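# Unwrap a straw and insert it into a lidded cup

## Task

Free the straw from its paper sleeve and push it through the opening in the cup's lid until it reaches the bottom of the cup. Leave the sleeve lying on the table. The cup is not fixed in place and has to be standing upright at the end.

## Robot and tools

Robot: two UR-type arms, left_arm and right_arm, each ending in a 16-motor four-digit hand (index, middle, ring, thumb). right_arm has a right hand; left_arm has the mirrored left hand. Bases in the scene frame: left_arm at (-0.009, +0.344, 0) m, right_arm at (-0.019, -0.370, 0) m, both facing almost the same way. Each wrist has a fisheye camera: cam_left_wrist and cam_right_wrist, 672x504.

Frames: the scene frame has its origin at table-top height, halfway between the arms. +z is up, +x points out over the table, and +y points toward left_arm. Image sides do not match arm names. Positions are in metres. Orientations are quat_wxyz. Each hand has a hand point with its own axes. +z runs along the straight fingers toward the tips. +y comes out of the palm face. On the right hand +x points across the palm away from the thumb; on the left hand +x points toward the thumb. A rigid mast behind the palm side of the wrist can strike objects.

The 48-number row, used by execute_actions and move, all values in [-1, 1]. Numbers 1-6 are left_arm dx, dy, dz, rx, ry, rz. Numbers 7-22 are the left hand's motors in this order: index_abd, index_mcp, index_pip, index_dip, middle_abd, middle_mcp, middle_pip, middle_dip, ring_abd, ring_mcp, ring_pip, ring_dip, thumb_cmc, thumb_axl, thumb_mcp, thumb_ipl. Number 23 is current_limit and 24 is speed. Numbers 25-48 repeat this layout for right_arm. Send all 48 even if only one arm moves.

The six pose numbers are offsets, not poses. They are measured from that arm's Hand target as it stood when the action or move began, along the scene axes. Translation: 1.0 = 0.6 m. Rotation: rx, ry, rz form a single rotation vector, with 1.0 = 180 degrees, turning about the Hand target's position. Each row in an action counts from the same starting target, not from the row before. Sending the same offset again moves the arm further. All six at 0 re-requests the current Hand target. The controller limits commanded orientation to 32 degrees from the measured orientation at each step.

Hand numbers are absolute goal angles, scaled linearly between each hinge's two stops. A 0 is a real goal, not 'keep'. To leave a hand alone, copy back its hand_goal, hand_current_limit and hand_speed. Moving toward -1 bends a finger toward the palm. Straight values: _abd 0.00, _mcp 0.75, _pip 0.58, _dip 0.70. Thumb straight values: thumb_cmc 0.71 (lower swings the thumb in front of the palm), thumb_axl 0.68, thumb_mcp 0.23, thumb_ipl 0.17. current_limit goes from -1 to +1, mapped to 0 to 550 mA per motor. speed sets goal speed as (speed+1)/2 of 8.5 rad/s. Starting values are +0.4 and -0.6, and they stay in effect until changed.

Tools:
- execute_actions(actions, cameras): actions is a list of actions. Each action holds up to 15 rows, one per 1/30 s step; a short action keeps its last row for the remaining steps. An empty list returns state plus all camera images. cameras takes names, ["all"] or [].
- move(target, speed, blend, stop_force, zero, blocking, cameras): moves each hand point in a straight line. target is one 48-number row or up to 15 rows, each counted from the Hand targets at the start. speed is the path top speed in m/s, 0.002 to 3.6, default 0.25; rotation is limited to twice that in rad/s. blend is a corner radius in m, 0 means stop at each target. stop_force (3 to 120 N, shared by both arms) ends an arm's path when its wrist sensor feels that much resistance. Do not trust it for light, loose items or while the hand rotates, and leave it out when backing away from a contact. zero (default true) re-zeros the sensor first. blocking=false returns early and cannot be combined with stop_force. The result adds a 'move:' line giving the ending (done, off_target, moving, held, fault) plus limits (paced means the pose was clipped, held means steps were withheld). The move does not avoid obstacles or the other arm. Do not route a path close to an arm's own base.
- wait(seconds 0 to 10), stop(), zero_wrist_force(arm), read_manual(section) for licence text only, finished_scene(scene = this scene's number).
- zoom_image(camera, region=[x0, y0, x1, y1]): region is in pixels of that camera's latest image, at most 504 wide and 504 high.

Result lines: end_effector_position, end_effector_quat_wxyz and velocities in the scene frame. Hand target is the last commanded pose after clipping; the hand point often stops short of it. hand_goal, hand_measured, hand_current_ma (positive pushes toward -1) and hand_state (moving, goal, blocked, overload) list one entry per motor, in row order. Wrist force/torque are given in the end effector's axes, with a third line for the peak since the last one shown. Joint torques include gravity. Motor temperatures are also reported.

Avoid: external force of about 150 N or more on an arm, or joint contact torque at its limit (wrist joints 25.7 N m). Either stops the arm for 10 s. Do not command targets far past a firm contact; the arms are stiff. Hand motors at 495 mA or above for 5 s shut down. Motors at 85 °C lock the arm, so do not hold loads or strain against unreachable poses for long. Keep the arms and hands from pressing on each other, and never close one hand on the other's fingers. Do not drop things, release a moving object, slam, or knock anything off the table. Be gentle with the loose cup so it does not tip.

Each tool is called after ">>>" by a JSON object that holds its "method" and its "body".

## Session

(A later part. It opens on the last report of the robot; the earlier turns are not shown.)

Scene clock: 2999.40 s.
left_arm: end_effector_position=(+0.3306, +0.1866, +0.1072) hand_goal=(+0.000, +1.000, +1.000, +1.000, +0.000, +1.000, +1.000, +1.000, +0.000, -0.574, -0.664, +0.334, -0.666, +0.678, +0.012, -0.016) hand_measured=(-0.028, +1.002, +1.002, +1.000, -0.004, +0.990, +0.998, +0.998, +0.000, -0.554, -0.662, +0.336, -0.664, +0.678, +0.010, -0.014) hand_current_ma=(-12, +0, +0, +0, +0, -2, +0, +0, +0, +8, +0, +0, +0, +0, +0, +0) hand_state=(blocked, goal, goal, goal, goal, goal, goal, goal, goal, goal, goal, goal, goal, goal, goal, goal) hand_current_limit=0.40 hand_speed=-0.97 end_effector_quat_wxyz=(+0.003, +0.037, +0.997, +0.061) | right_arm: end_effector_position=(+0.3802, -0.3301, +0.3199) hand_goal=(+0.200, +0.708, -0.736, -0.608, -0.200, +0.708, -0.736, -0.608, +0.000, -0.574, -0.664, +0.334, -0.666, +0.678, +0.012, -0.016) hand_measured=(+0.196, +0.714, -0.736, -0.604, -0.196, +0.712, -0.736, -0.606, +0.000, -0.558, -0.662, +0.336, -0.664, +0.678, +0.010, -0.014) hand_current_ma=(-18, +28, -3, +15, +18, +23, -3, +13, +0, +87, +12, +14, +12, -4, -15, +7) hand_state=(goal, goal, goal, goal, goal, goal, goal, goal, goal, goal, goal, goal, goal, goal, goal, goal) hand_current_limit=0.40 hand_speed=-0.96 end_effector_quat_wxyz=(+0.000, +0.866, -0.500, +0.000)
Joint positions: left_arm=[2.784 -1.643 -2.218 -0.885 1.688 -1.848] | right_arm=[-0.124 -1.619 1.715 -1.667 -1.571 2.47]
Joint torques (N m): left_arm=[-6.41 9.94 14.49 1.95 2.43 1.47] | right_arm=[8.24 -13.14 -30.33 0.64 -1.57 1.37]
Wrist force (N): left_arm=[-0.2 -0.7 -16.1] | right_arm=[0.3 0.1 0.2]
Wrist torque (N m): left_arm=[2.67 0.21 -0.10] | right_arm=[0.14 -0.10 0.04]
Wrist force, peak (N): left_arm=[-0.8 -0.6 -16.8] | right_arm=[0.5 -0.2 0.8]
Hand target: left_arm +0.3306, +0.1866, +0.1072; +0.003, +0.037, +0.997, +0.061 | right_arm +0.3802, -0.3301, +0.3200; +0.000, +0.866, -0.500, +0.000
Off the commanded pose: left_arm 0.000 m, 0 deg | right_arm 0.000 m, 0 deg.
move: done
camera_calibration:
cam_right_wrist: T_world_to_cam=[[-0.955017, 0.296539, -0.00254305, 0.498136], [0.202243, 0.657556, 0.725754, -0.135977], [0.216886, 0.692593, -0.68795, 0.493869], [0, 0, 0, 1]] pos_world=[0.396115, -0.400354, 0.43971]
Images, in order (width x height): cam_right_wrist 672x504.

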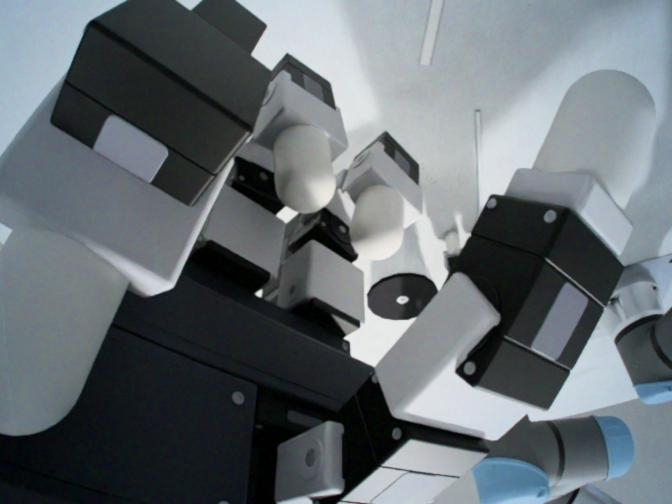

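>>> {"method": "zoom_image", "body": {"camera": "cam_right_wrist", "region": [380, 0, 540, 120]}}

>>> {"method": "zoom_image", "body": {"camera": "cam_right_wrist", "region": [340, 90, 500, 330]}}

Scaled by 3.150 from the camera's 672x504 image, which has a finer 960x720 frame.

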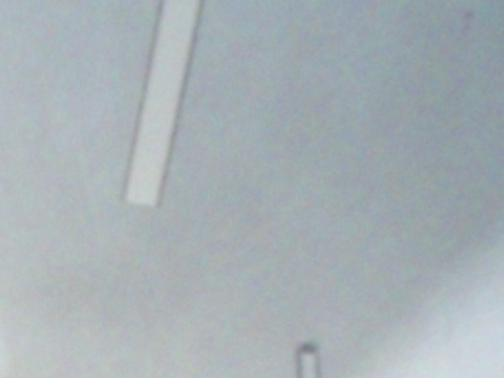

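Scaled by 2.100 from the camera's 672x504 image, which has a finer 960x720 frame.

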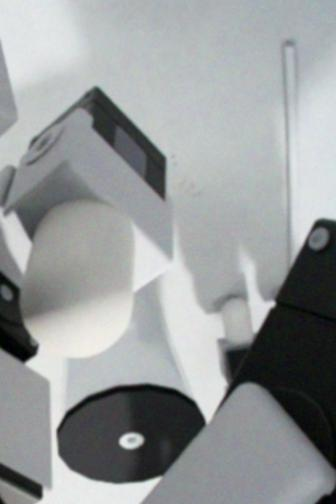

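>>> {"method": "move", "body": {"target": [0,0,0,0,0,0,0,1,1,1,0,1,1,1,0,-0.574,-0.664,0.334,-0.666,0.678,0.012,-0.016,0.4,-0.97,0,-0.2,0.05,0,0,0,0.2,0.707,-0.737,-0.609,-0.2,0.707,-0.737,-0.609,0,-0.574,-0.664,0.334,-0.666,0.678,0.012,-0.016,0.4,-0.96], "speed": 0.12, "cameras": ["cam_right_wrist"]}}

Scene clock: 3023.33 s.
left_arm: end_effector_position=(+0.3306, +0.1866, +0.1072) hand_goal=(+0.000, +1.000, +1.000, +1.000, +0.000, +1.000, +1.000, +1.000, +0.000, -0.574, -0.664, +0.334, -0.666, +0.678, +0.012, -0.016) hand_measured=(-0.028, +1.002, +1.002, +1.000, -0.004, +0.990, +0.998, +0.998, +0.000, -0.554, -0.662, +0.336, -0.664, +0.678, +0.010, -0.014) hand_current_ma=(-12, +0, +0, +0, +0, -2, +0, +0, +0, +8, +0, +0, +0, +0, +0, +0) hand_state=(blocked, goal, goal, goal, goal, goal, goal, goal, goal, goal, goal, goal, goal, goal, goal, goal) hand_current_limit=0.40 hand_speed=-0.97 end_effector_quat_wxyz=(+0.003, +0.037, +0.997, +0.061) | right_arm: end_effector_position=(+0.3802, -0.4499, +0.3499) hand_goal=(+0.200, +0.708, -0.736, -0.608, -0.200, +0.708, -0.736, -0.608, +0.000, -0.574, -0.664, +0.334, -0.666, +0.678, +0.012, -0.016) hand_measured=(+0.196, +0.714, -0.736, -0.604, -0.196, +0.712, -0.736, -0.606, +0.000, -0.558, -0.662, +0.336, -0.664, +0.678, +0.010, -0.014) hand_current_ma=(-17, +27, -3, +15, +18, +23, -3, +13, +0, +87, +12, +14, +12, -4, -15, +7) hand_state=(goal, goal, goal, goal, goal, goal, goal, goal, goal, goal, goal, goal, goal, goal, goal, goal) hand_current_limit=0.40 hand_speed=-0.96 end_effector_quat_wxyz=(+0.000, +0.866, -0.500, +0.000)
Joint positions: left_arm=[2.784 -1.643 -2.218 -0.885 1.688 -1.848] | right_arm=[-0.371 -1.625 1.644 -1.59 -1.571 2.224]
Joint torques (N m): left_arm=[-6.9 9.82 14.55 2.19 2.44 1.24] | right_arm=[-8.16 -11.85 -31.16 0.51 1.1 -1.57]
Wrist force (N): left_arm=[-0.4 -0.5 -16.6] | right_arm=[0.3 -0.1 0.4]
Wrist torque (N m): left_arm=[2.72 0.22 -0.12] | right_arm=[0.10 -0.10 0.12]
Wrist force, peak (N): left_arm=[-0.5 -0.5 -16.8] | right_arm=[1.0 0.1 0.3]
Hand target: left_arm +0.3306, +0.1866, +0.1072; +0.003, +0.037, +0.997, +0.061 | right_arm +0.3802, -0.4501, +0.3500; +0.000, +0.866, -0.500, +0.000
Off the commanded pose: left_arm 0.000 m, 0 deg | right_arm 0.000 m, 0 deg.
move: done
camera_calibration:
cam_right_wrist: T_world_to_cam=[[-0.954885, 0.296966, -0.00253755, 0.533905], [0.202541, 0.657466, 0.725752, -0.0791375], [0.217192, 0.692496, -0.687952, 0.597311], [0, 0, 0, 1]] pos_world=[0.396115, -0.520157, 0.46971]
Images, in order (width x height): cam_right_wrist 672x504.

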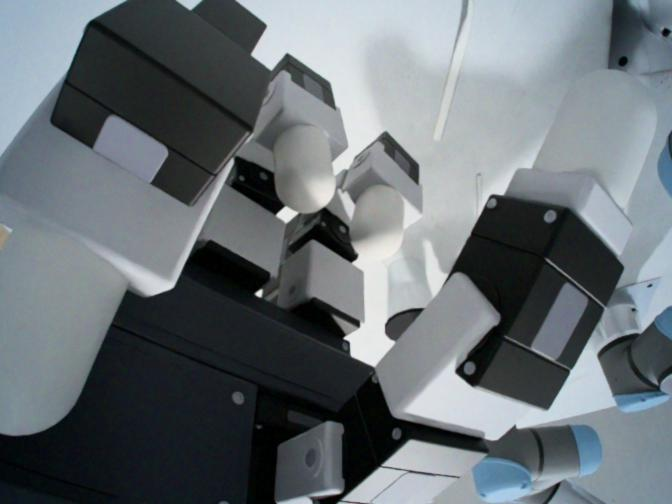

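>>> {"method": "move", "body": {"target": [[0,0,0.02,0,0,0,0,1,1,1,0,1,1,1,0,-0.574,-0.664,0.334,-0.666,0.678,0.012,-0.016,0.4,-0.97,0,0,0,0,0,0,0.2,0.707,-0.737,-0.609,-0.2,0.707,-0.737,-0.609,0,-0.574,-0.664,0.334,-0.666,0.678,0.012,-0.016,0.4,-0.96],[0,0,0.2,0,0,0,0,1,1,1,0,1,1,1,0,-0.574,-0.664,0.334,-0.666,0.678,0.012,-0.016,0.4,-0.97,0,0,0,0,0,0,0.2,0.707,-0.737,-0.609,-0.2,0.707,-0.737,-0.609,0,-0.574,-0.664,0.334,-0.666,0.678,0.012,-0.016,0.4,-0.96],[0.1072,0.038,0.5147,-0.0357,-0.0212,0.3955,0,1,1,1,0,1,1,1,0,-0.574,-0.664,0.334,-0.666,0.678,0.012,-0.016,0.4,-0.97,0,0,0,0,0,0,0.2,0.707,-0.737,-0.609,-0.2,0.707,-0.737,-0.609,0,-0.574,-0.664,0.334,-0.666,0.678,0.012,-0.016,0.4,-0.96]], "speed": [0.01,0.08,0.15], "cameras": ["all"]}}

Scene clock: 3093.27 s.
left_arm: end_effector_position=(+0.3949, +0.2094, +0.4160) hand_goal=(+0.000, +1.000, +1.000, +1.000, +0.000, +1.000, +1.000, +1.000, +0.000, -0.574, -0.664, +0.334, -0.666, +0.678, +0.012, -0.016) hand_measured=(-0.002, +0.998, +1.000, +1.000, -0.004, +0.990, +0.998, +0.998, +0.000, -0.556, -0.662, +0.336, -0.664, +0.678, +0.010, -0.014) hand_current_ma=(+0, +0, +0, +0, +0, -2, +0, +0, +0, +8, +0, +0, +0, +0, +0, +0) hand_state=(goal, goal, goal, goal, goal, goal, goal, goal, goal, goal, goal, goal, goal, goal, goal, goal) hand_current_limit=0.40 hand_speed=-0.97 end_effector_quat_wxyz=(+0.000, -0.552, +0.834, +0.000) | right_arm: end_effector_position=(+0.3802, -0.4501, +0.3500) hand_goal=(+0.200, +0.708, -0.736, -0.608, -0.200, +0.708, -0.736, -0.608, +0.000, -0.574, -0.664, +0.334, -0.666, +0.678, +0.012, -0.016) hand_measured=(+0.196, +0.714, -0.736, -0.604, -0.196, +0.712, -0.736, -0.606, +0.000, -0.558, -0.662, +0.336, -0.664, +0.678, +0.010, -0.014) hand_current_ma=(-17, +27, -3, +15, +18, +23, -3, +13, +0, +87, +12, +14, +12, -4, -15, +7) hand_state=(goal, goal, goal, goal, goal, goal, goal, goal, goal, goal, goal, goal, goal, goal, goal, goal) hand_current_limit=0.40 hand_speed=-0.96 end_effector_quat_wxyz=(+0.000, +0.866, -0.500, +0.000)
Joint positions: left_arm=[3.107 -1.588 -1.405 -1.72 1.57 -2.767] | right_arm=[-0.371 -1.625 1.644 -1.59 -1.571 2.223]
Joint torques (N m): left_arm=[7.67 13.22 30.29 0.55 -1.15 -2.21] | right_arm=[-9.67 -12.78 -31.07 0.29 1.16 -1.61]
Wrist force (N): left_arm=[0.9 -0.5 1.4] | right_arm=[0.3 0.0 0.3]
Wrist torque (N m): left_arm=[-0.09 -0.04 0.10] | right_arm=[0.10 -0.10 0.12]
Wrist force, peak (N): left_arm=[-0.5 -0.3 -16.9] | right_arm=[0.3 -0.7 0.4]
Hand target: left_arm +0.3950, +0.2094, +0.4160; +0.000, -0.552, +0.834, +0.000 | right_arm +0.3802, -0.4501, +0.3500; +0.000, +0.866, -0.500, +0.000
Off the commanded pose: left_arm 0.000 m, 0 deg | right_arm 0.000 m, 0 deg.
move: done
camera_calibration:
cam_left_wrist: T_world_to_cam=[[0.875284, 0.482946, -0.025328, -0.463122], [0.342797, -0.582634, 0.736904, -0.367066], [0.341128, -0.653683, -0.675522, 0.413823], [0, 0, 0, 1]] pos_world=[0.390026, 0.280307, 0.53831]
cam_right_wrist: T_world_to_cam=[[-0.954885, 0.296966, -0.00253755, 0.533964], [0.202541, 0.657466, 0.725752, -0.0790785], [0.217192, 0.692496, -0.687952, 0.597519], [0, 0, 0, 1]] pos_world=[0.396115, -0.520357, 0.46981]

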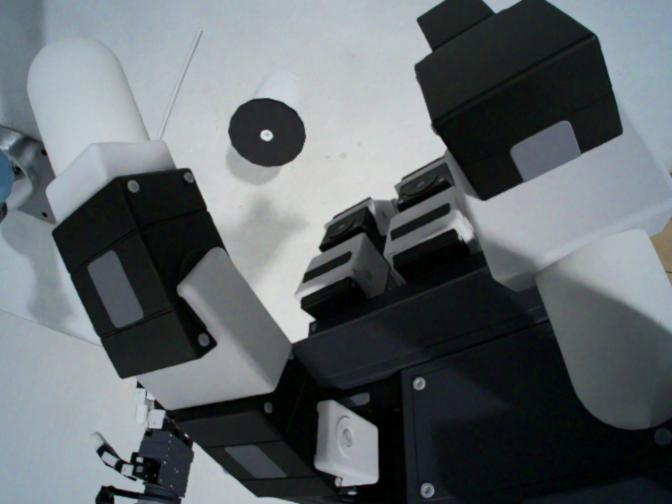

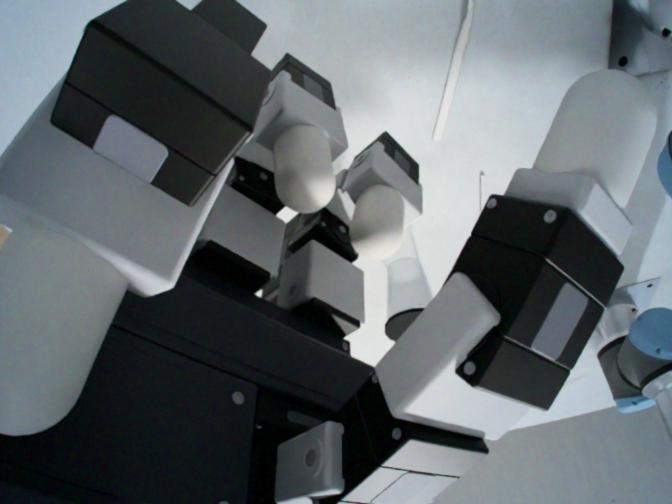

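>>> {"method": "execute_actions", "body": {"actions": [[[0,0,0,0,0,0,0,1,1,1,0,1,1,1,0,-0.574,-0.664,0.334,-0.666,0.678,0.012,-0.016,0.4,-0.97,0,0,0,0,0,0,0.12,1,1,1,-0.12,1,1,1,0,-0.574,-0.664,0.334,-0.666,0.678,0.012,-0.016,0.4,-0.8]],[[0,0,0,0,0,0,0,1,1,1,0,1,1,1,0,-0.574,-0.664,0.334,-0.666,0.678,0.012,-0.016,0.4,-0.97,0,0,0,0,0,0,0.12,1,1,1,-0.12,1,1,1,0,-0.574,-0.664,0.334,-0.666,0.678,0.012,-0.016,0.4,-0.8]],[[0,0,0,0,0,0,0,1,1,1,0,1,1,1,0,-0.574,-0.664,0.334,-0.666,0.678,0.012,-0.016,0.4,-0.97,0,0,0,0,0,0,0.12,1,1,1,-0.12,1,1,1,0,-0.574,-0.664,0.334,-0.666,0.678,0.012,-0.016,0.4,-0.8]],[[0,0,0,0,0,0,0,1,1,1,0,1,1,1,0,-0.574,-0.664,0.334,-0.666,0.678,0.012,-0.016,0.4,-0.97,0,0,0,0,0,0,0.12,1,1,1,-0.12,1,1,1,0,-0.574,-0.664,0.334,-0.666,0.678,0.012,-0.016,0.4,-0.8]],[[0,0,0,0,0,0,0,1,1,1,0,1,1,1,0,-0.574,-0.664,0.334,-0.666,0.678,0.012,-0.016,0.4,-0.97,0,0,0,0,0,0,0.12,1,1,1,-0.12,1,1,1,0,-0.574,-0.664,0.334,-0.666,0.678,0.012,-0.016,0.4,-0.8]]]}}

>>> {"method": "move", "body": {"target": [[0,0,0,0,0,0,0,1,1,1,0,1,1,1,0,-0.574,-0.664,0.334,-0.666,0.678,0.012,-0.016,0.4,-0.97,-0.1705,0.3308,-0.25,0.1126,-0.0707,0.3053,0.12,1,1,1,-0.12,1,1,1,0,-0.574,-0.664,0.334,-0.666,0.678,0.012,-0.016,0.4,-0.8],[0,0,0,0,0,0,0,1,1,1,0,1,1,1,0,-0.574,-0.664,0.334,-0.666,0.678,0.012,-0.016,0.4,-0.97,-0.1705,0.3308,-0.483,0.1126,-0.0707,0.3053,0.12,1,1,1,-0.12,1,1,1,0,-0.574,-0.664,0.334,-0.666,0.678,0.012,-0.016,0.4,-0.8]], "speed": [0.12,0.06], "cameras": ["all"]}}

Scene clock: 3118.93 s.
left_arm: end_effector_position=(+0.3950, +0.2094, +0.4160) hand_goal=(+0.000, +1.000, +1.000, +1.000, +0.000, +1.000, +1.000, +1.000, +0.000, -0.574, -0.664, +0.334, -0.666, +0.678, +0.012, -0.016) hand_measured=(-0.002, +0.998, +1.000, +1.000, -0.004, +0.990, +0.998, +0.998, +0.000, -0.556, -0.662, +0.336, -0.664, +0.678, +0.010, -0.014) hand_current_ma=(+0, +0, +0, +0, +0, -2, +0, +0, +0, +8, +0, +0, +0, +0, +0, +0) hand_state=(goal, goal, goal, goal, goal, goal, goal, goal, goal, goal, goal, goal, goal, goal, goal, goal) hand_current_limit=0.40 hand_speed=-0.97 end_effector_quat_wxyz=(+0.000, -0.552, +0.834, +0.000) | right_arm: end_effector_position=(+0.3802, -0.4501, +0.3500) hand_goal=(+0.120, +1.000, +1.000, +1.000, -0.120, +1.000, +1.000, +1.000, +0.000, -0.574, -0.664, +0.334, -0.666, +0.678, +0.012, -0.016) hand_measured=(+0.122, +0.994, +0.992, +0.996, -0.122, +0.994, +0.992, +0.996, +0.000, -0.558, -0.662, +0.336, -0.664, +0.678, +0.010, -0.014) hand_current_ma=(+12, -28, -37, -19, -12, -30, -38, -16, +0, +87, +12, +14, +12, -4, -15, +7) hand_state=(goal, goal, goal, goal, goal, goal, goal, goal, goal, goal, goal, goal, goal, goal, goal, goal) hand_current_limit=0.40 hand_speed=-0.80 end_effector_quat_wxyz=(+0.000, +0.866, -0.500, +0.000)
Joint positions: left_arm=[3.107 -1.588 -1.404 -1.72 1.57 -2.767] | right_arm=[-0.371 -1.625 1.644 -1.59 -1.571 2.223]
Joint torques (N m): left_arm=[7.34 13.39 29.11 0.35 -0.67 -2.43] | right_arm=[-9.56 -13.04 -31.14 0.22 1 -1.5]
Wrist force (N): left_arm=[1.2 -0.4 1.6] | right_arm=[0.1 -0.1 0.3]
Wrist torque (N m): left_arm=[-0.10 -0.07 0.12] | right_arm=[0.03 -0.07 0.11]
Wrist force, peak (N): left_arm=[1.3 -0.3 1.7] | right_arm=[0.6 -0.4 0.4]
Hand target: left_arm +0.3950, +0.2094, +0.4160; +0.000, -0.552, +0.834, +0.000 | right_arm +0.3802, -0.4501, +0.3500; +0.000, +0.866, -0.500, +0.000
Off the commanded pose: left_arm 0.000 m, 0 deg | right_arm 0.000 m, 0 deg.
Step readings (end_effector_position of left_arm | right_arm):
0: (+0.3950, +0.2094, +0.4160) | (+0.3802, -0.4501, +0.3500)
1: (+0.3950, +0.2094, +0.4160) | (+0.3802, -0.4501, +0.3500)
2: (+0.3950, +0.2094, +0.4160) | (+0.3802, -0.4501, +0.3500)
4: (+0.3950, +0.2094, +0.4160) | (+0.3802, -0.4501, +0.3500)
8: (+0.3950, +0.2094, +0.4160) | (+0.3802, -0.4501, +0.3500)
15: (+0.3950, +0.2094, +0.4160) | (+0.3802, -0.4501, +0.3500)
16: (+0.3950, +0.2094, +0.4160) | (+0.3802, -0.4501, +0.3500)
17: (+0.3950, +0.2094, +0.4160) | (+0.3802, -0.4501, +0.3500)
19: (+0.3950, +0.2094, +0.4160) | (+0.3802, -0.4501, +0.3500)
23: (+0.3950, +0.2094, +0.4160) | (+0.3802, -0.4501, +0.3500)
30: (+0.3950, +0.2094, +0.4160) | (+0.3802, -0.4501, +0.3500)
31: (+0.3950, +0.2094, +0.4160) | (+0.3802, -0.4501, +0.3500)
32: (+0.3950, +0.2094, +0.4160) | (+0.3802, -0.4501, +0.3500)
34: (+0.3950, +0.2094, +0.4160) | (+0.3802, -0.4501, +0.3500)
38: (+0.3950, +0.2094, +0.4160) | (+0.3802, -0.4501, +0.3500)
45: (+0.3950, +0.2094, +0.4160) | (+0.3802, -0.4501, +0.3500)
46: (+0.3950, +0.2094, +0.4160) | (+0.3802, -0.4501, +0.3500)
47: (+0.3950, +0.2094, +0.4160) | (+0.3802, -0.4501, +0.3500)
49: (+0.3950, +0.2094, +0.4160) | (+0.3802, -0.4501, +0.3500)
53: (+0.3950, +0.2094, +0.4160) | (+0.3802, -0.4501, +0.3500)
60: (+0.3950, +0.2094, +0.4160) | (+0.3802, -0.4501, +0.3500)
61: (+0.3950, +0.2094, +0.4160) | (+0.3802, -0.4501, +0.3500)
62: (+0.3950, +0.2094, +0.4160) | (+0.3802, -0.4501, +0.3500)
64: (+0.3950, +0.2094, +0.4160) | (+0.3802, -0.4501, +0.3500)
68: (+0.3950, +0.2094, +0.4160) | (+0.3802, -0.4501, +0.3500)
75: (+0.3950, +0.2094, +0.4160) | (+0.3802, -0.4501, +0.3500)

Scene clock: 3126.67 s.
left_arm: end_effector_position=(+0.3950, +0.2094, +0.4160) hand_goal=(+0.000, +1.000, +1.000, +1.000, +0.000, +1.000, +1.000, +1.000, +0.000, -0.574, -0.664, +0.334, -0.666, +0.678, +0.012, -0.016) hand_measured=(-0.002, +0.998, +1.000, +1.000, -0.004, +0.990, +0.998, +0.998, +0.000, -0.556, -0.662, +0.336, -0.664, +0.678, +0.010, -0.014) hand_current_ma=(+0, +0, +0, +0, +0, -2, +0, +0, +0, +8, +0, +0, +0, +0, +0, +0) hand_state=(goal, goal, goal, goal, goal, goal, goal, goal, goal, goal, goal, goal, goal, goal, goal, goal) hand_current_limit=0.40 hand_speed=-0.97 end_effector_quat_wxyz=(+0.000, -0.552, +0.834, +0.000) | right_arm: end_effector_position=(+0.2779, -0.2516, +0.0602) hand_goal=(+0.120, +1.000, +1.000, +1.000, -0.120, +1.000, +1.000, +1.000, +0.000, -0.574, -0.664, +0.334, -0.666, +0.678, +0.012, -0.016) hand_measured=(+0.122, +0.994, +0.992, +0.996, -0.122, +0.994, +0.992, +0.996, +0.000, -0.558, -0.662, +0.336, -0.664, +0.678, +0.010, -0.014) hand_current_ma=(+12, -30, -37, -19, -12, -32, -38, -16, +0, +87, +12, +14, +12, -4, -15, +7) hand_state=(goal, goal, goal, goal, goal, goal, goal, goal, goal, goal, goal, goal, goal, goal, goal, goal) hand_current_limit=0.40 hand_speed=-0.80 end_effector_quat_wxyz=(-0.199, +0.979, -0.036, +0.008)
Joint positions: left_arm=[3.107 -1.588 -1.404 -1.72 1.57 -2.767] | right_arm=[-0.066 -1.737 2.518 -2.346 -1.169 1.555]
Joint torques (N m): left_arm=[4.41 13.52 30.32 0.56 0.71 -2.44] | right_arm=[9.28 -3.12 -9.31 -5.71 -0.8 1.49]
Wrist force (N): left_arm=[0.9 -0.1 1.4] | right_arm=[-0.5 -0.4 0.5]
Wrist torque (N m): left_arm=[-0.05 -0.03 0.09] | right_arm=[0.00 0.04 0.05]
Wrist force, peak (N): left_arm=[1.2 -0.4 1.7] | right_arm=[-0.8 -0.7 0.6]
Hand target: left_arm +0.3950, +0.2094, +0.4160; +0.000, -0.552, +0.834, +0.000 | right_arm +0.2779, -0.2516, +0.0602; -0.199, +0.979, -0.036, +0.008
Off the commanded pose: left_arm 0.000 m, 0 deg | right_arm 0.000 m, 0 deg.
move: done
camera_calibration:
cam_left_wrist: T_world_to_cam=[[0.87501, 0.483444, -0.0252948, -0.463169], [0.34308, -0.5824, 0.736957, -0.367345], [0.341546, -0.653523, -0.675466, 0.413652], [0, 0, 0, 1]] pos_world=[0.390025, 0.280305, 0.538409]
cam_right_wrist: T_world_to_cam=[[-0.779026, -0.56708, -0.267467, 0.1263], [-0.453267, 0.214621, 0.865151, 0.0838802], [-0.433206, 0.795209, -0.424234, 0.473729], [0, 0, 0, 1]] pos_world=[0.341633, -0.323094, 0.162184]

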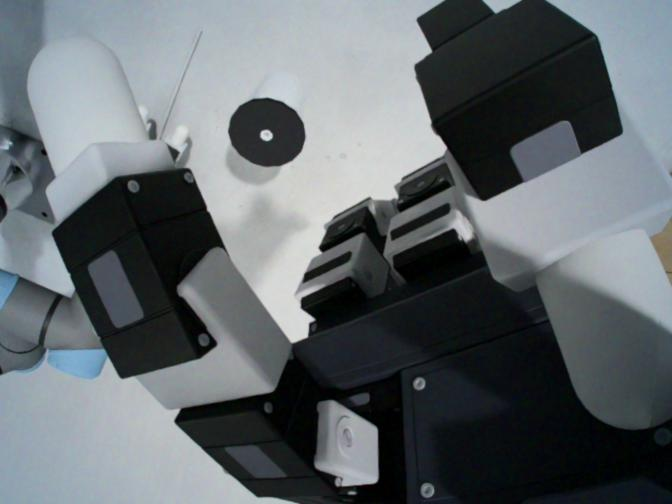

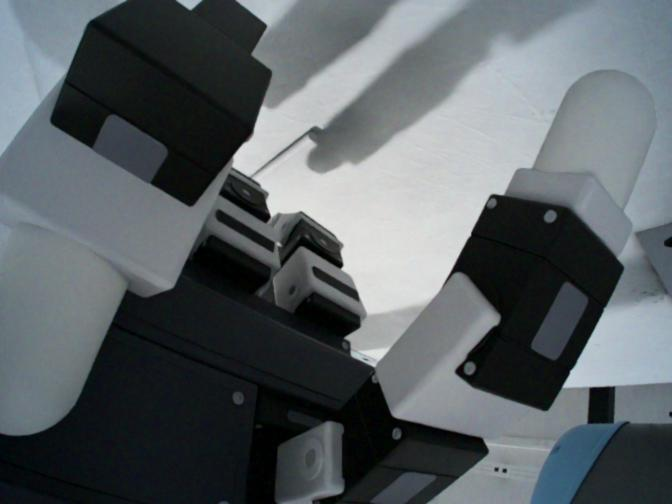

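>>> {"method": "zoom_image", "body": {"camera": "cam_right_wrist", "region": [220, 100, 360, 220]}}

>>> {"method": "zoom_image", "body": {"camera": "cam_left_wrist", "region": [120, 10, 320, 180]}}

Scaled by 3.600 from the camera's 672x504 image, which has a finer 960x720 frame.

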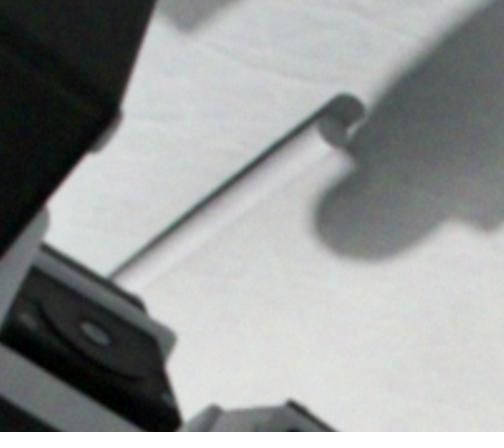

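Scaled by 2.520 from the camera's 672x504 image, which has a finer 960x720 frame.

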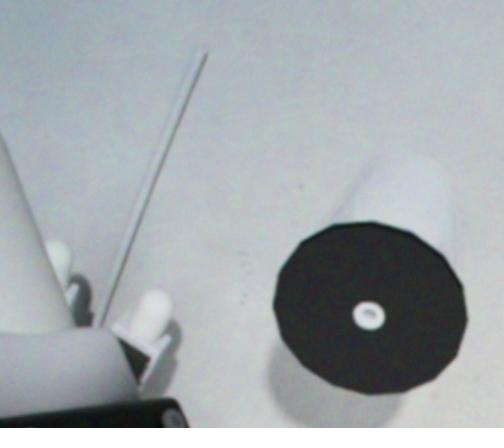

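>>> {"method": "move", "body": {"target": [[0,0,0,0,0,0,0,1,1,1,0,1,1,1,0,-0.574,-0.664,0.334,-0.666,0.678,0.012,-0.016,0.4,-0.97,-0.0097,0.0117,0,0,0,0,0.12,1,1,1,-0.12,1,1,1,0,-0.574,-0.664,0.334,-0.666,0.678,0.012,-0.016,0.4,-0.8],[0,0,0,0,0,0,0,1,1,1,0,1,1,1,0,-0.574,-0.664,0.334,-0.666,0.678,0.012,-0.016,0.4,-0.97,-0.0097,0.0117,-0.0345,0,0,0,0.12,1,1,1,-0.12,1,1,1,0,-0.574,-0.664,0.334,-0.666,0.678,0.012,-0.016,0.4,-0.8]], "speed": [0.05,0.03], "cameras": ["all"]}}

>>> {"method": "zoom_image", "body": {"camera": "cam_right_wrist", "region": [220, 80, 380, 240]}}

>>> {"method": "zoom_image", "body": {"camera": "cam_left_wrist", "region": [120, 10, 320, 180]}}

Scene clock: 3171.90 s.
left_arm: end_effector_position=(+0.3950, +0.2094, +0.4160) hand_goal=(+0.000, +1.000, +1.000, +1.000, +0.000, +1.000, +1.000, +1.000, +0.000, -0.574, -0.664, +0.334, -0.666, +0.678, +0.012, -0.016) hand_measured=(-0.002, +0.998, +1.000, +1.000, -0.004, +0.990, +0.998, +0.998, +0.000, -0.556, -0.662, +0.336, -0.664, +0.678, +0.010, -0.014) hand_current_ma=(+0, +0, +0, +0, +0, -2, +0, +0, +0, +8, +0, +0, +0, +0, +0, +0) hand_state=(goal, goal, goal, goal, goal, goal, goal, goal, goal, goal, goal, goal, goal, goal, goal, goal) hand_current_limit=0.40 hand_speed=-0.97 end_effector_quat_wxyz=(+0.000, -0.552, +0.834, +0.000) | right_arm: end_effector_position=(+0.2721, -0.2445, +0.0395) hand_goal=(+0.120, +1.000, +1.000, +1.000, -0.120, +1.000, +1.000, +1.000, +0.000, -0.574, -0.664, +0.334, -0.666, +0.678, +0.012, -0.016) hand_measured=(+0.122, +0.994, +0.992, +0.996, -0.122, +0.994, +0.992, +0.996, +0.000, -0.558, -0.662, +0.336, -0.664, +0.678, +0.010, -0.014) hand_current_ma=(+12, -30, -37, -19, -12, -32, -38, -16, +0, +87, +12, +14, +12, -4, -15, +7) hand_state=(goal, goal, goal, goal, goal, goal, goal, goal, goal, goal, goal, goal, goal, goal, goal, goal) hand_current_limit=0.40 hand_speed=-0.80 end_effector_quat_wxyz=(-0.199, +0.979, -0.036, +0.008)
Joint positions: left_arm=[3.107 -1.588 -1.404 -1.72 1.57 -2.767] | right_arm=[-0.044 -1.681 2.556 -2.45 -1.169 1.578]
Joint torques (N m): left_arm=[2.9 13.96 29.94 0.68 0.99 -2.42] | right_arm=[8.71 -3.37 -8.63 -5.69 -0.32 1.58]
Wrist force (N): left_arm=[1.0 -0.3 1.5] | right_arm=[-0.5 -0.1 0.5]
Wrist torque (N m): left_arm=[-0.08 -0.04 0.10] | right_arm=[0.04 0.04 0.02]
Wrist force, peak (N): left_arm=[1.0 -0.4 1.9] | right_arm=[-0.5 -0.3 0.8]
Hand target: left_arm +0.3950, +0.2094, +0.4160; +0.000, -0.552, +0.834, +0.000 | right_arm +0.2721, -0.2446, +0.0395; -0.199, +0.979, -0.036, +0.008
Off the commanded pose: left_arm 0.000 m, 0 deg | right_arm 0.000 m, 0 deg.
move: done
camera_calibration:
cam_left_wrist: T_world_to_cam=[[0.875009, 0.483445, -0.0252923, -0.46317], [0.343105, -0.582449, 0.736907, -0.367314], [0.341523, -0.653479, -0.67552, 0.413678], [0, 0, 0, 1]] pos_world=[0.390025, 0.280305, 0.53841]
cam_right_wrist: T_world_to_cam=[[-0.779026, -0.56708, -0.267467, 0.120271], [-0.453267, 0.214621, 0.865151, 0.0976361], [-0.433206, 0.795209, -0.424234, 0.456789], [0, 0, 0, 1]] pos_world=[0.335833, -0.315994, 0.141484]

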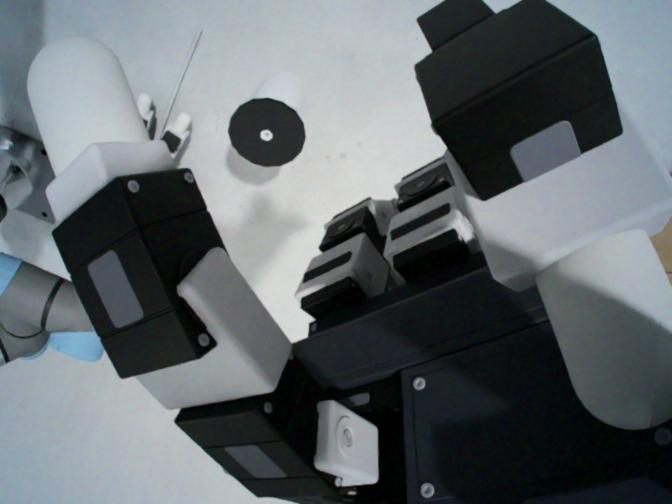

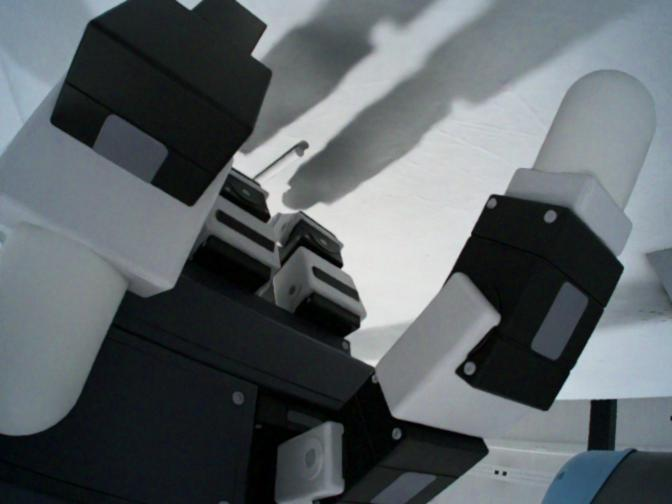

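Scaled by 3.150 from the camera's 672x504 image, which has a finer 960x720 frame.

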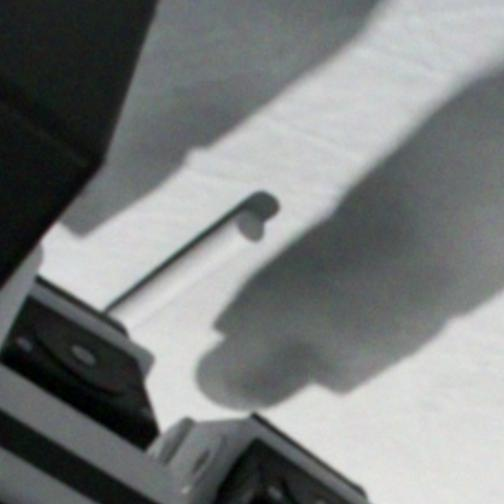

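Scaled by 2.520 from the camera's 672x504 image, which has a finer 960x720 frame.

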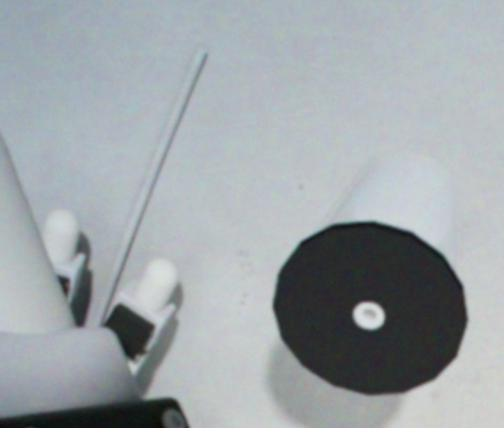

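>>> {"method": "move", "body": {"target": [0,0,0,0,0,0,0,1,1,1,0,1,1,1,0,-0.574,-0.664,0.334,-0.666,0.678,0.012,-0.016,0.4,-0.97,0.0015,0,-0.0315,0,0,0,0.12,1,1,1,-0.12,1,1,1,0,-0.574,-0.664,0.334,-0.666,0.678,0.012,-0.016,0.4,-0.8], "speed": 0.008, "stop_force": 3, "cameras": ["all"]}}

>>> {"method": "zoom_image", "body": {"camera": "cam_left_wrist", "region": [120, 10, 320, 180]}}

Scene clock: 3187.23 s.
left_arm: end_effector_position=(+0.3950, +0.2094, +0.4160) hand_goal=(+0.000, +1.000, +1.000, +1.000, +0.000, +1.000, +1.000, +1.000, +0.000, -0.574, -0.664, +0.334, -0.666, +0.678, +0.012, -0.016) hand_measured=(-0.002, +0.998, +1.000, +1.000, -0.004, +0.990, +0.998, +0.998, +0.000, -0.556, -0.662, +0.336, -0.664, +0.678, +0.010, -0.014) hand_current_ma=(+0, +0, +0, +0, +0, -2, +0, +0, +0, +8, +0, +0, +0, +0, +0, +0) hand_state=(goal, goal, goal, goal, goal, goal, goal, goal, goal, goal, goal, goal, goal, goal, goal, goal) hand_current_limit=0.40 hand_speed=-0.97 end_effector_quat_wxyz=(+0.000, -0.552, +0.834, +0.000) | right_arm: end_effector_position=(+0.2730, -0.2445, +0.0206) hand_goal=(+0.120, +1.000, +1.000, +1.000, -0.120, +1.000, +1.000, +1.000, +0.000, -0.574, -0.664, +0.334, -0.666, +0.678, +0.012, -0.016) hand_measured=(+0.122, +0.994, +0.998, +0.996, -0.122, +0.994, +0.998, +0.996, +0.000, -0.558, -0.662, +0.336, -0.664, +0.678, +0.010, -0.014) hand_current_ma=(+12, -30, -13, -19, -10, -32, -8, -16, +0, +87, +12, +14, +12, -4, -15, +7) hand_state=(goal, goal, goal, goal, goal, goal, goal, goal, goal, goal, goal, goal, goal, goal, goal, goal) hand_current_limit=0.40 hand_speed=-0.80 end_effector_quat_wxyz=(-0.199, +0.979, -0.036, +0.008)
Joint positions: left_arm=[3.107 -1.588 -1.404 -1.72 1.57 -2.767] | right_arm=[-0.044 -1.613 2.578 -2.539 -1.169 1.578]
Joint torques (N m): left_arm=[-0.41 14.39 30.02 0.7 0.89 -2.49] | right_arm=[9.3 -3.91 -5.88 -5.41 0.21 1.59]
Wrist force (N): left_arm=[0.7 -0.4 1.6] | right_arm=[-0.4 -0.6 -1.0]
Wrist torque (N m): left_arm=[-0.10 0.00 0.08] | right_arm=[0.17 0.04 0.01]
Wrist force, peak (N): left_arm=[1.3 -0.5 1.7] | right_arm=[-0.6 -0.8 -0.9]
Hand target: left_arm +0.3950, +0.2094, +0.4160; +0.000, -0.552, +0.834, +0.000 | right_arm +0.2730, -0.2446, +0.0206; -0.199, +0.979, -0.036, +0.008
Off the commanded pose: left_arm 0.000 m, 0 deg | right_arm 0.000 m, 0 deg.
move: done
camera_calibration:
cam_left_wrist: T_world_to_cam=[[0.875009, 0.483445, -0.0252923, -0.46317], [0.343105, -0.582449, 0.736907, -0.367314], [0.341523, -0.653479, -0.67552, 0.413678], [0, 0, 0, 1]] pos_world=[0.390025, 0.280305, 0.53841]
cam_right_wrist: T_world_to_cam=[[-0.779014, -0.567086, -0.267489, 0.115887], [-0.453287, 0.214607, 0.865144, 0.114485], [-0.433206, 0.795209, -0.424234, 0.449118], [0, 0, 0, 1]] pos_world=[0.336733, -0.315994, 0.122484]

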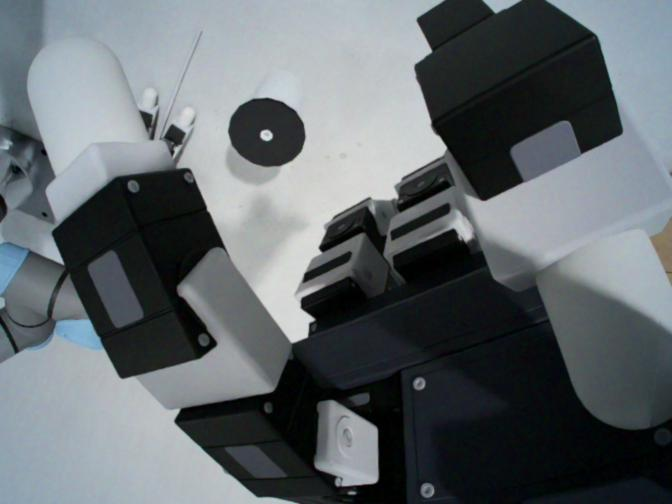

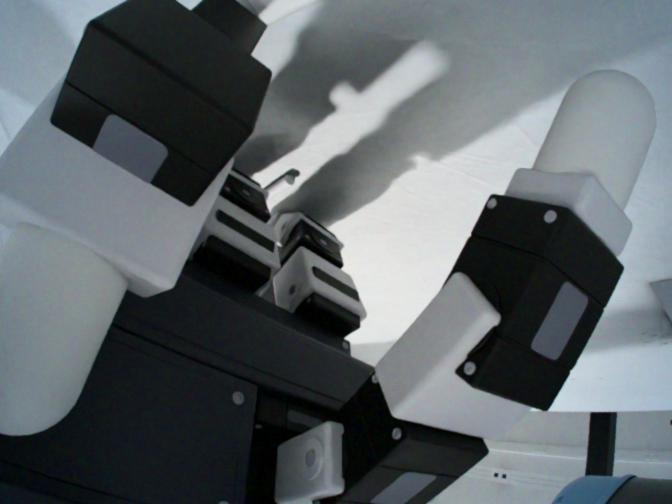

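Scaled by 2.520 from the camera's 672x504 image, which has a finer 960x720 frame.

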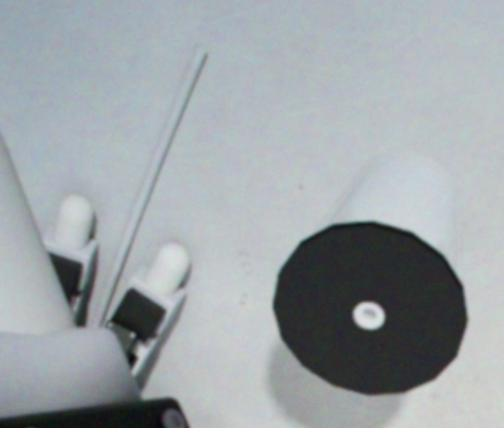

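>>> {"method": "execute_actions", "body": {"actions": [[[0,0,0,0,0,0,0,1,1,1,0,1,1,1,0,-0.574,-0.664,0.334,-0.666,0.678,0.012,-0.016,0.4,-0.97,0,0,0.0008,0,0,0,0.12,1,1,1,-0.12,1,1,1,0,-0.574,-0.664,0.334,-0.666,0.678,0.012,-0.016,0.4,-0.96]],[[0,0,0,0,0,0,0,1,1,1,0,1,1,1,0,-0.574,-0.664,0.334,-0.666,0.678,0.012,-0.016,0.4,-0.97,0,0,0,0,0,0,-0.25,1,1,1,0.25,1,1,1,0,-0.574,-0.664,0.334,-0.666,0.678,0.012,-0.016,0.4,-0.96]],[[0,0,0,0,0,0,0,1,1,1,0,1,1,1,0,-0.574,-0.664,0.334,-0.666,0.678,0.012,-0.016,0.4,-0.97,0,0,0,0,0,0,-0.25,1,1,1,0.25,1,1,1,0,-0.574,-0.664,0.334,-0.666,0.678,0.012,-0.016,0.4,-0.96]],[[0,0,0,0,0,0,0,1,1,1,0,1,1,1,0,-0.574,-0.664,0.334,-0.666,0.678,0.012,-0.016,0.4,-0.97,0,0,0,0,0,0,-0.25,1,1,1,0.25,1,1,1,0,-0.574,-0.664,0.334,-0.666,0.678,0.012,-0.016,0.4,-0.96]],[[0,0,0,0,0,0,0,1,1,1,0,1,1,1,0,-0.574,-0.664,0.334,-0.666,0.678,0.012,-0.016,0.4,-0.97,0,0,0,0,0,0,-0.25,1,1,1,0.25,1,1,1,0,-0.574,-0.664,0.334,-0.666,0.678,0.012,-0.016,0.4,-0.96]]], "cameras": ["all"]}}

>>> {"method": "zoom_image", "body": {"camera": "cam_left_wrist", "region": [120, 10, 320, 180]}}

>>> {"method": "zoom_image", "body": {"camera": "cam_right_wrist", "region": [200, 100, 380, 280]}}

Scene clock: 3207.37 s.
left_arm: end_effector_position=(+0.3950, +0.2094, +0.4160) hand_goal=(+0.000, +1.000, +1.000, +1.000, +0.000, +1.000, +1.000, +1.000, +0.000, -0.574, -0.664, +0.334, -0.666, +0.678, +0.012, -0.016) hand_measured=(-0.002, +0.998, +1.000, +1.000, -0.004, +0.990, +0.998, +0.998, +0.000, -0.556, -0.662, +0.336, -0.664, +0.678, +0.010, -0.014) hand_current_ma=(+0, +0, +0, +0, +0, -2, +0, +0, +0, +8, +0, +0, +0, +0, +0, +0) hand_state=(goal, goal, goal, goal, goal, goal, goal, goal, goal, goal, goal, goal, goal, goal, goal, goal) hand_current_limit=0.40 hand_speed=-0.97 end_effector_quat_wxyz=(+0.000, -0.552, +0.834, +0.000) | right_arm: end_effector_position=(+0.2730, -0.2446, +0.0210) hand_goal=(-0.250, +1.000, +1.000, +1.000, +0.250, +1.000, +1.000, +1.000, +0.000, -0.574, -0.664, +0.334, -0.666, +0.678, +0.012, -0.016) hand_measured=(-0.110, +1.000, +1.000, +1.000, +0.102, +1.000, +1.000, +1.000, +0.000, -0.558, -0.662, +0.336, -0.664, +0.678, +0.010, -0.014) hand_current_ma=(+385, +0, +0, +0, -385, +0, +0, -1, +0, +87, +12, +14, +12, -4, -15, +7) hand_state=(blocked, goal, goal, goal, blocked, goal, goal, goal, goal, goal, goal, goal, goal, goal, goal, goal) hand_current_limit=0.40 hand_speed=-0.96 end_effector_quat_wxyz=(-0.199, +0.979, -0.036, +0.008)
Joint positions: left_arm=[3.107 -1.588 -1.404 -1.72 1.57 -2.767] | right_arm=[-0.044 -1.615 2.577 -2.537 -1.169 1.578]
Joint torques (N m): left_arm=[-2.23 15.04 29.38 0.68 1.06 -2.35] | right_arm=[4.42 -14.94 -18.86 0.06 -0.31 -0.14]
Wrist force (N): left_arm=[0.7 -0.5 1.6] | right_arm=[-0.2 -3.0 -2.8]
Wrist torque (N m): left_arm=[-0.10 0.00 0.08] | right_arm=[0.50 0.02 0.03]
Wrist force, peak (N): left_arm=[1.2 -0.2 1.9] | right_arm=[-0.1 -2.8 -3.4]
Hand target: left_arm +0.3950, +0.2094, +0.4160; +0.000, -0.552, +0.834, +0.000 | right_arm +0.2730, -0.2446, +0.0210; -0.199, +0.979, -0.036, +0.008
Off the commanded pose: left_arm 0.000 m, 0 deg | right_arm 0.000 m, 0 deg.
Step readings (end_effector_position of left_arm | right_arm):
0: (+0.3950, +0.2094, +0.4160) | (+0.2730, -0.2446, +0.0206)
1: (+0.3950, +0.2094, +0.4160) | (+0.2730, -0.2446, +0.0206)
2: (+0.3950, +0.2094, +0.4160) | (+0.2730, -0.2446, +0.0206)
4: (+0.3950, +0.2094, +0.4160) | (+0.2730, -0.2445, +0.0207)
8: (+0.3950, +0.2094, +0.4160) | (+0.2729, -0.2445, +0.0209)
15: (+0.3950, +0.2094, +0.4160) | (+0.2730, -0.2446, +0.0210)
16: (+0.3950, +0.2094, +0.4160) | (+0.2730, -0.2446, +0.0210)
17: (+0.3950, +0.2094, +0.4160) | (+0.2730, -0.2446, +0.0210)
19: (+0.3950, +0.2094, +0.4160) | (+0.2730, -0.2446, +0.0210)
23: (+0.3950, +0.2094, +0.4160) | (+0.2730, -0.2446, +0.0210)
30: (+0.3950, +0.2094, +0.4160) | (+0.2730, -0.2446, +0.0210)
31: (+0.3950, +0.2094, +0.4160) | (+0.2730, -0.2446, +0.0210)
32: (+0.3950, +0.2094, +0.4160) | (+0.2730, -0.2446, +0.0210)
34: (+0.3950, +0.2094, +0.4160) | (+0.2730, -0.2446, +0.0210)
38: (+0.3950, +0.2094, +0.4160) | (+0.2730, -0.2446, +0.0210)
45: (+0.3950, +0.2094, +0.4160) | (+0.2730, -0.2446, +0.0210)
46: (+0.3950, +0.2094, +0.4160) | (+0.2730, -0.2446, +0.0210)
47: (+0.3950, +0.2094, +0.4160) | (+0.2730, -0.2446, +0.0210)
49: (+0.3950, +0.2094, +0.4160) | (+0.2730, -0.2446, +0.0210)
53: (+0.3950, +0.2094, +0.4160) | (+0.2730, -0.2446, +0.0210)
60: (+0.3950, +0.2094, +0.4160) | (+0.2730, -0.2446, +0.0210)
61: (+0.3950, +0.2094, +0.4160) | (+0.2730, -0.2446, +0.0210)
62: (+0.3950, +0.2094, +0.4160) | (+0.2730, -0.2446, +0.0210)
64: (+0.3950, +0.2094, +0.4160) | (+0.2730, -0.2446, +0.0210)
68: (+0.3950, +0.2094, +0.4160) | (+0.2730, -0.2446, +0.0210)
75: (+0.3950, +0.2094, +0.4160) | (+0.2730, -0.2446, +0.0210)
camera_calibration:
cam_left_wrist: T_world_to_cam=[[0.875009, 0.483445, -0.0252923, -0.46317], [0.343105, -0.582449, 0.736907, -0.367314], [0.341523, -0.653479, -0.67552, 0.413678], [0, 0, 0, 1]] pos_world=[0.390025, 0.280305, 0.53841]
cam_right_wrist: T_world_to_cam=[[-0.778967, -0.567125, -0.267545, 0.115999], [-0.453385, 0.214631, 0.865087, 0.1141], [-0.433189, 0.795175, -0.424316, 0.449323], [0, 0, 0, 1]] pos_world=[0.336732, -0.315994, 0.122984]

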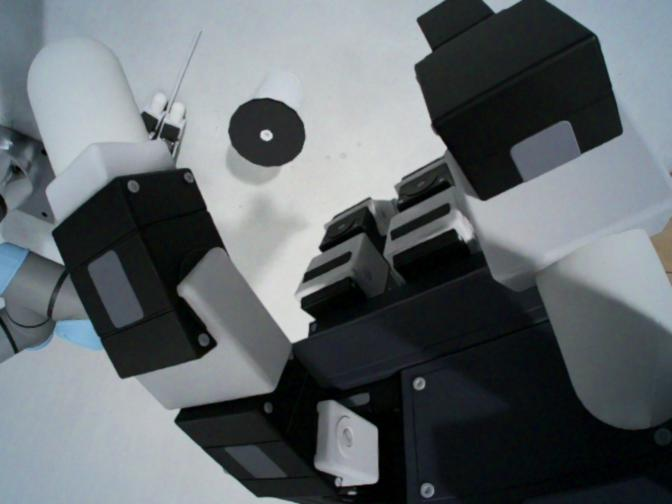

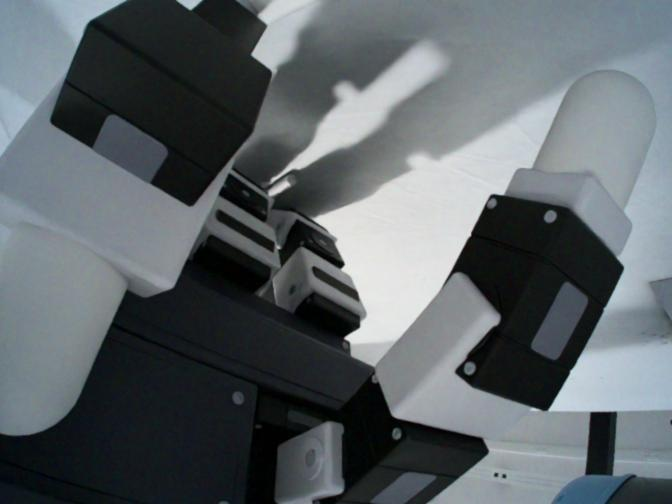

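Scaled by 2.520 from the camera's 672x504 image, which has a finer 960x720 frame.

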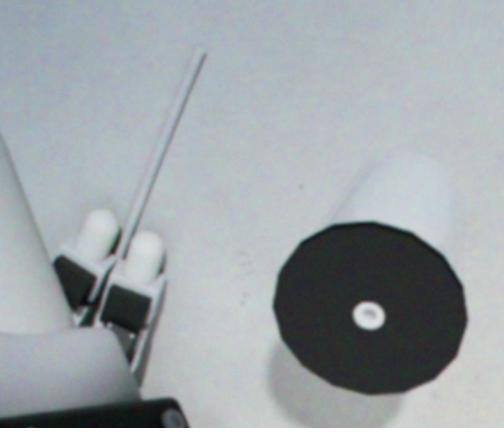

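Scaled by 2.800 from the camera's 672x504 image, which has a finer 960x720 frame.

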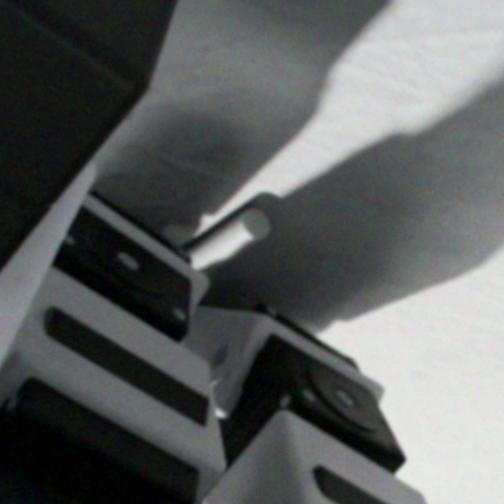

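>>> {"method": "execute_actions", "body": {"actions": [[[0,0,0,0,0,0,0,1,1,1,0,1,1,1,0,-0.574,-0.664,0.334,-0.666,0.678,0.012,-0.016,0.4,-0.97,0,0,0,0,0,0,0.12,1,1,1,-0.12,1,1,1,0,-0.574,-0.664,0.334,-0.666,0.678,0.012,-0.016,0.4,-0.95]],[[0,0,0,0,0,0,0,1,1,1,0,1,1,1,0,-0.574,-0.664,0.334,-0.666,0.678,0.012,-0.016,0.4,-0.97,0,0,0,0,0,0,0.12,1,1,1,-0.12,1,1,1,0,-0.574,-0.664,0.334,-0.666,0.678,0.012,-0.016,0.4,-0.95]],[[0,0,0,0,0,0,0,1,1,1,0,1,1,1,0,-0.574,-0.664,0.334,-0.666,0.678,0.012,-0.016,0.4,-0.97,0,0,0,0,0,0,0.12,1,1,1,-0.12,1,1,1,0,-0.574,-0.664,0.334,-0.666,0.678,0.012,-0.016,0.4,-0.95]]], "cameras": ["all"]}}

>>> {"method": "zoom_image", "body": {"camera": "cam_left_wrist", "region": [120, 10, 320, 180]}}

>>> {"method": "zoom_image", "body": {"camera": "cam_right_wrist", "region": [200, 100, 380, 280]}}

Scene clock: 3234.07 s.
left_arm: end_effector_position=(+0.3950, +0.2094, +0.4160) hand_goal=(+0.000, +1.000, +1.000, +1.000, +0.000, +1.000, +1.000, +1.000, +0.000, -0.574, -0.664, +0.334, -0.666, +0.678, +0.012, -0.016) hand_measured=(-0.002, +0.998, +1.000, +1.000, -0.004, +0.990, +0.998, +0.998, +0.000, -0.556, -0.662, +0.336, -0.664, +0.678, +0.010, -0.014) hand_current_ma=(+0, +0, +0, +0, +0, -2, +0, +0, +0, +8, +0, +0, +0, +0, +0, +0) hand_state=(goal, goal, goal, goal, goal, goal, goal, goal, goal, goal, goal, goal, goal, goal, goal, goal) hand_current_limit=0.40 hand_speed=-0.97 end_effector_quat_wxyz=(+0.000, -0.552, +0.834, +0.000) | right_arm: end_effector_position=(+0.2730, -0.2446, +0.0210) hand_goal=(+0.120, +1.000, +1.000, +1.000, -0.120, +1.000, +1.000, +1.000, +0.000, -0.574, -0.664, +0.334, -0.666, +0.678, +0.012, -0.016) hand_measured=(+0.116, +0.994, +1.000, +1.000, -0.116, +0.994, +1.000, +1.000, +0.000, -0.558, -0.662, +0.336, -0.664, +0.678, +0.010, -0.014) hand_current_ma=(-18, -29, +1, +0, +19, -31, +0, -1, +0, +87, +12, +14, +12, -4, -15, +7) hand_state=(goal, goal, goal, goal, goal, goal, goal, goal, goal, goal, goal, goal, goal, goal, goal, goal) hand_current_limit=0.40 hand_speed=-0.95 end_effector_quat_wxyz=(-0.199, +0.979, -0.036, +0.008)
Joint positions: left_arm=[3.107 -1.588 -1.404 -1.72 1.57 -2.767] | right_arm=[-0.044 -1.615 2.577 -2.537 -1.169 1.578]
Joint torques (N m): left_arm=[-3.53 14.92 29.93 0.81 0.96 -2.35] | right_arm=[-2.52 -5.14 -7.24 -0.73 0.51 -1.28]
Wrist force (N): left_arm=[0.9 -0.5 1.4] | right_arm=[-0.6 -0.3 0.7]
Wrist torque (N m): left_arm=[-0.09 -0.03 0.09] | right_arm=[0.01 0.05 0.01]
Wrist force, peak (N): left_arm=[1.0 -0.5 2.0] | right_arm=[-1.3 -0.8 -6.1]
Hand target: left_arm +0.3950, +0.2094, +0.4160; +0.000, -0.552, +0.834, +0.000 | right_arm +0.2730, -0.2446, +0.0210; -0.199, +0.979, -0.036, +0.008
Off the commanded pose: left_arm 0.000 m, 0 deg | right_arm 0.000 m, 0 deg.
Step readings (end_effector_position of left_arm | right_arm):
0: (+0.3950, +0.2094, +0.4160) | (+0.2730, -0.2446, +0.0210)
1: (+0.3950, +0.2094, +0.4160) | (+0.2730, -0.2446, +0.0210)
2: (+0.3950, +0.2094, +0.4160) | (+0.2730, -0.2446, +0.0210)
4: (+0.3950, +0.2094, +0.4160) | (+0.2730, -0.2446, +0.0210)
8: (+0.3950, +0.2094, +0.4160) | (+0.2730, -0.2446, +0.0210)
15: (+0.3950, +0.2094, +0.4160) | (+0.2730, -0.2446, +0.0210)
16: (+0.3950, +0.2094, +0.4160) | (+0.2730, -0.2446, +0.0210)
17: (+0.3950, +0.2094, +0.4160) | (+0.2730, -0.2446, +0.0210)
19: (+0.3950, +0.2094, +0.4160) | (+0.2730, -0.2446, +0.0210)
23: (+0.3950, +0.2094, +0.4160) | (+0.2730, -0.2446, +0.0210)
30: (+0.3950, +0.2094, +0.4160) | (+0.2730, -0.2446, +0.0210)
31: (+0.3950, +0.2094, +0.4160) | (+0.2730, -0.2446, +0.0210)
32: (+0.3950, +0.2094, +0.4160) | (+0.2730, -0.2446, +0.0210)
34: (+0.3950, +0.2094, +0.4160) | (+0.2730, -0.2446, +0.0210)
38: (+0.3950, +0.2094, +0.4160) | (+0.2730, -0.2446, +0.0210)
45: (+0.3950, +0.2094, +0.4160) | (+0.2730, -0.2446, +0.0210)
camera_calibration:
cam_left_wrist: T_world_to_cam=[[0.875009, 0.483445, -0.0252923, -0.46317], [0.343105, -0.582449, 0.736907, -0.367314], [0.341523, -0.653479, -0.67552, 0.413678], [0, 0, 0, 1]] pos_world=[0.390025, 0.280305, 0.53841]
cam_right_wrist: T_world_to_cam=[[-0.779003, -0.567107, -0.267477, 0.116009], [-0.453324, 0.214675, 0.865108, 0.114091], [-0.433188, 0.795175, -0.424316, 0.449323], [0, 0, 0, 1]] pos_world=[0.336733, -0.315994, 0.122984]

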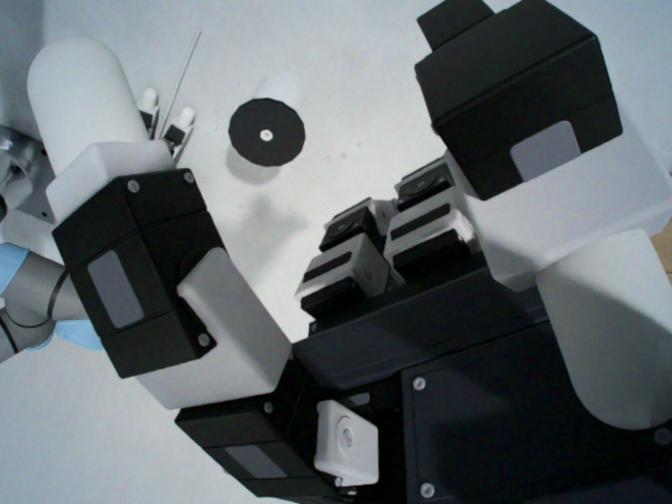

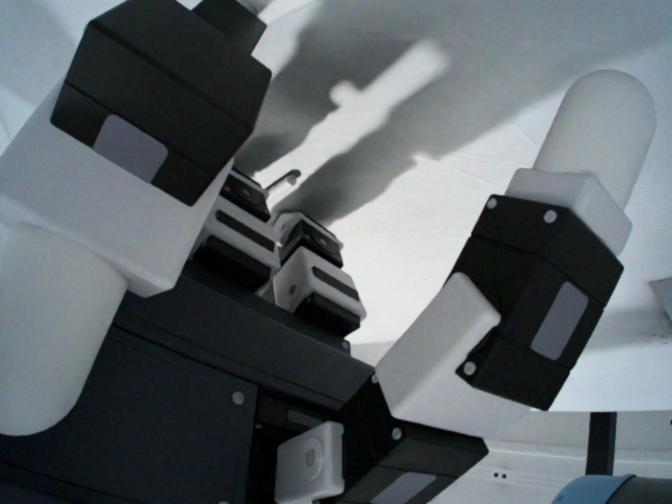

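Scaled by 2.520 from the camera's 672x504 image, which has a finer 960x720 frame.

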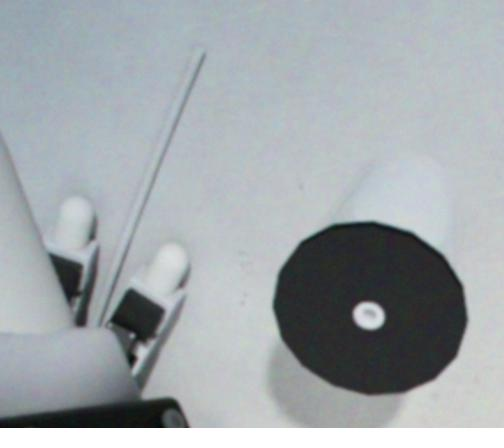

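Scaled by 2.800 from the camera's 672x504 image, which has a finer 960x720 frame.

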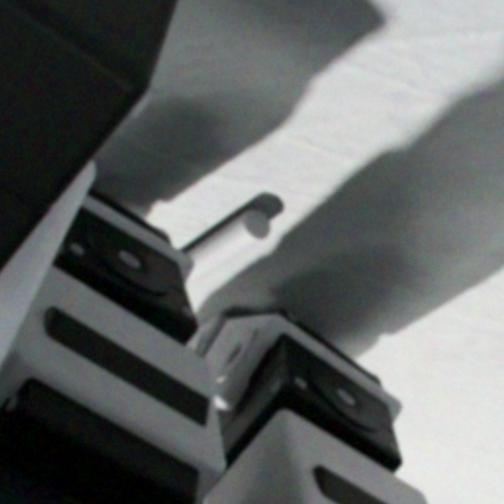

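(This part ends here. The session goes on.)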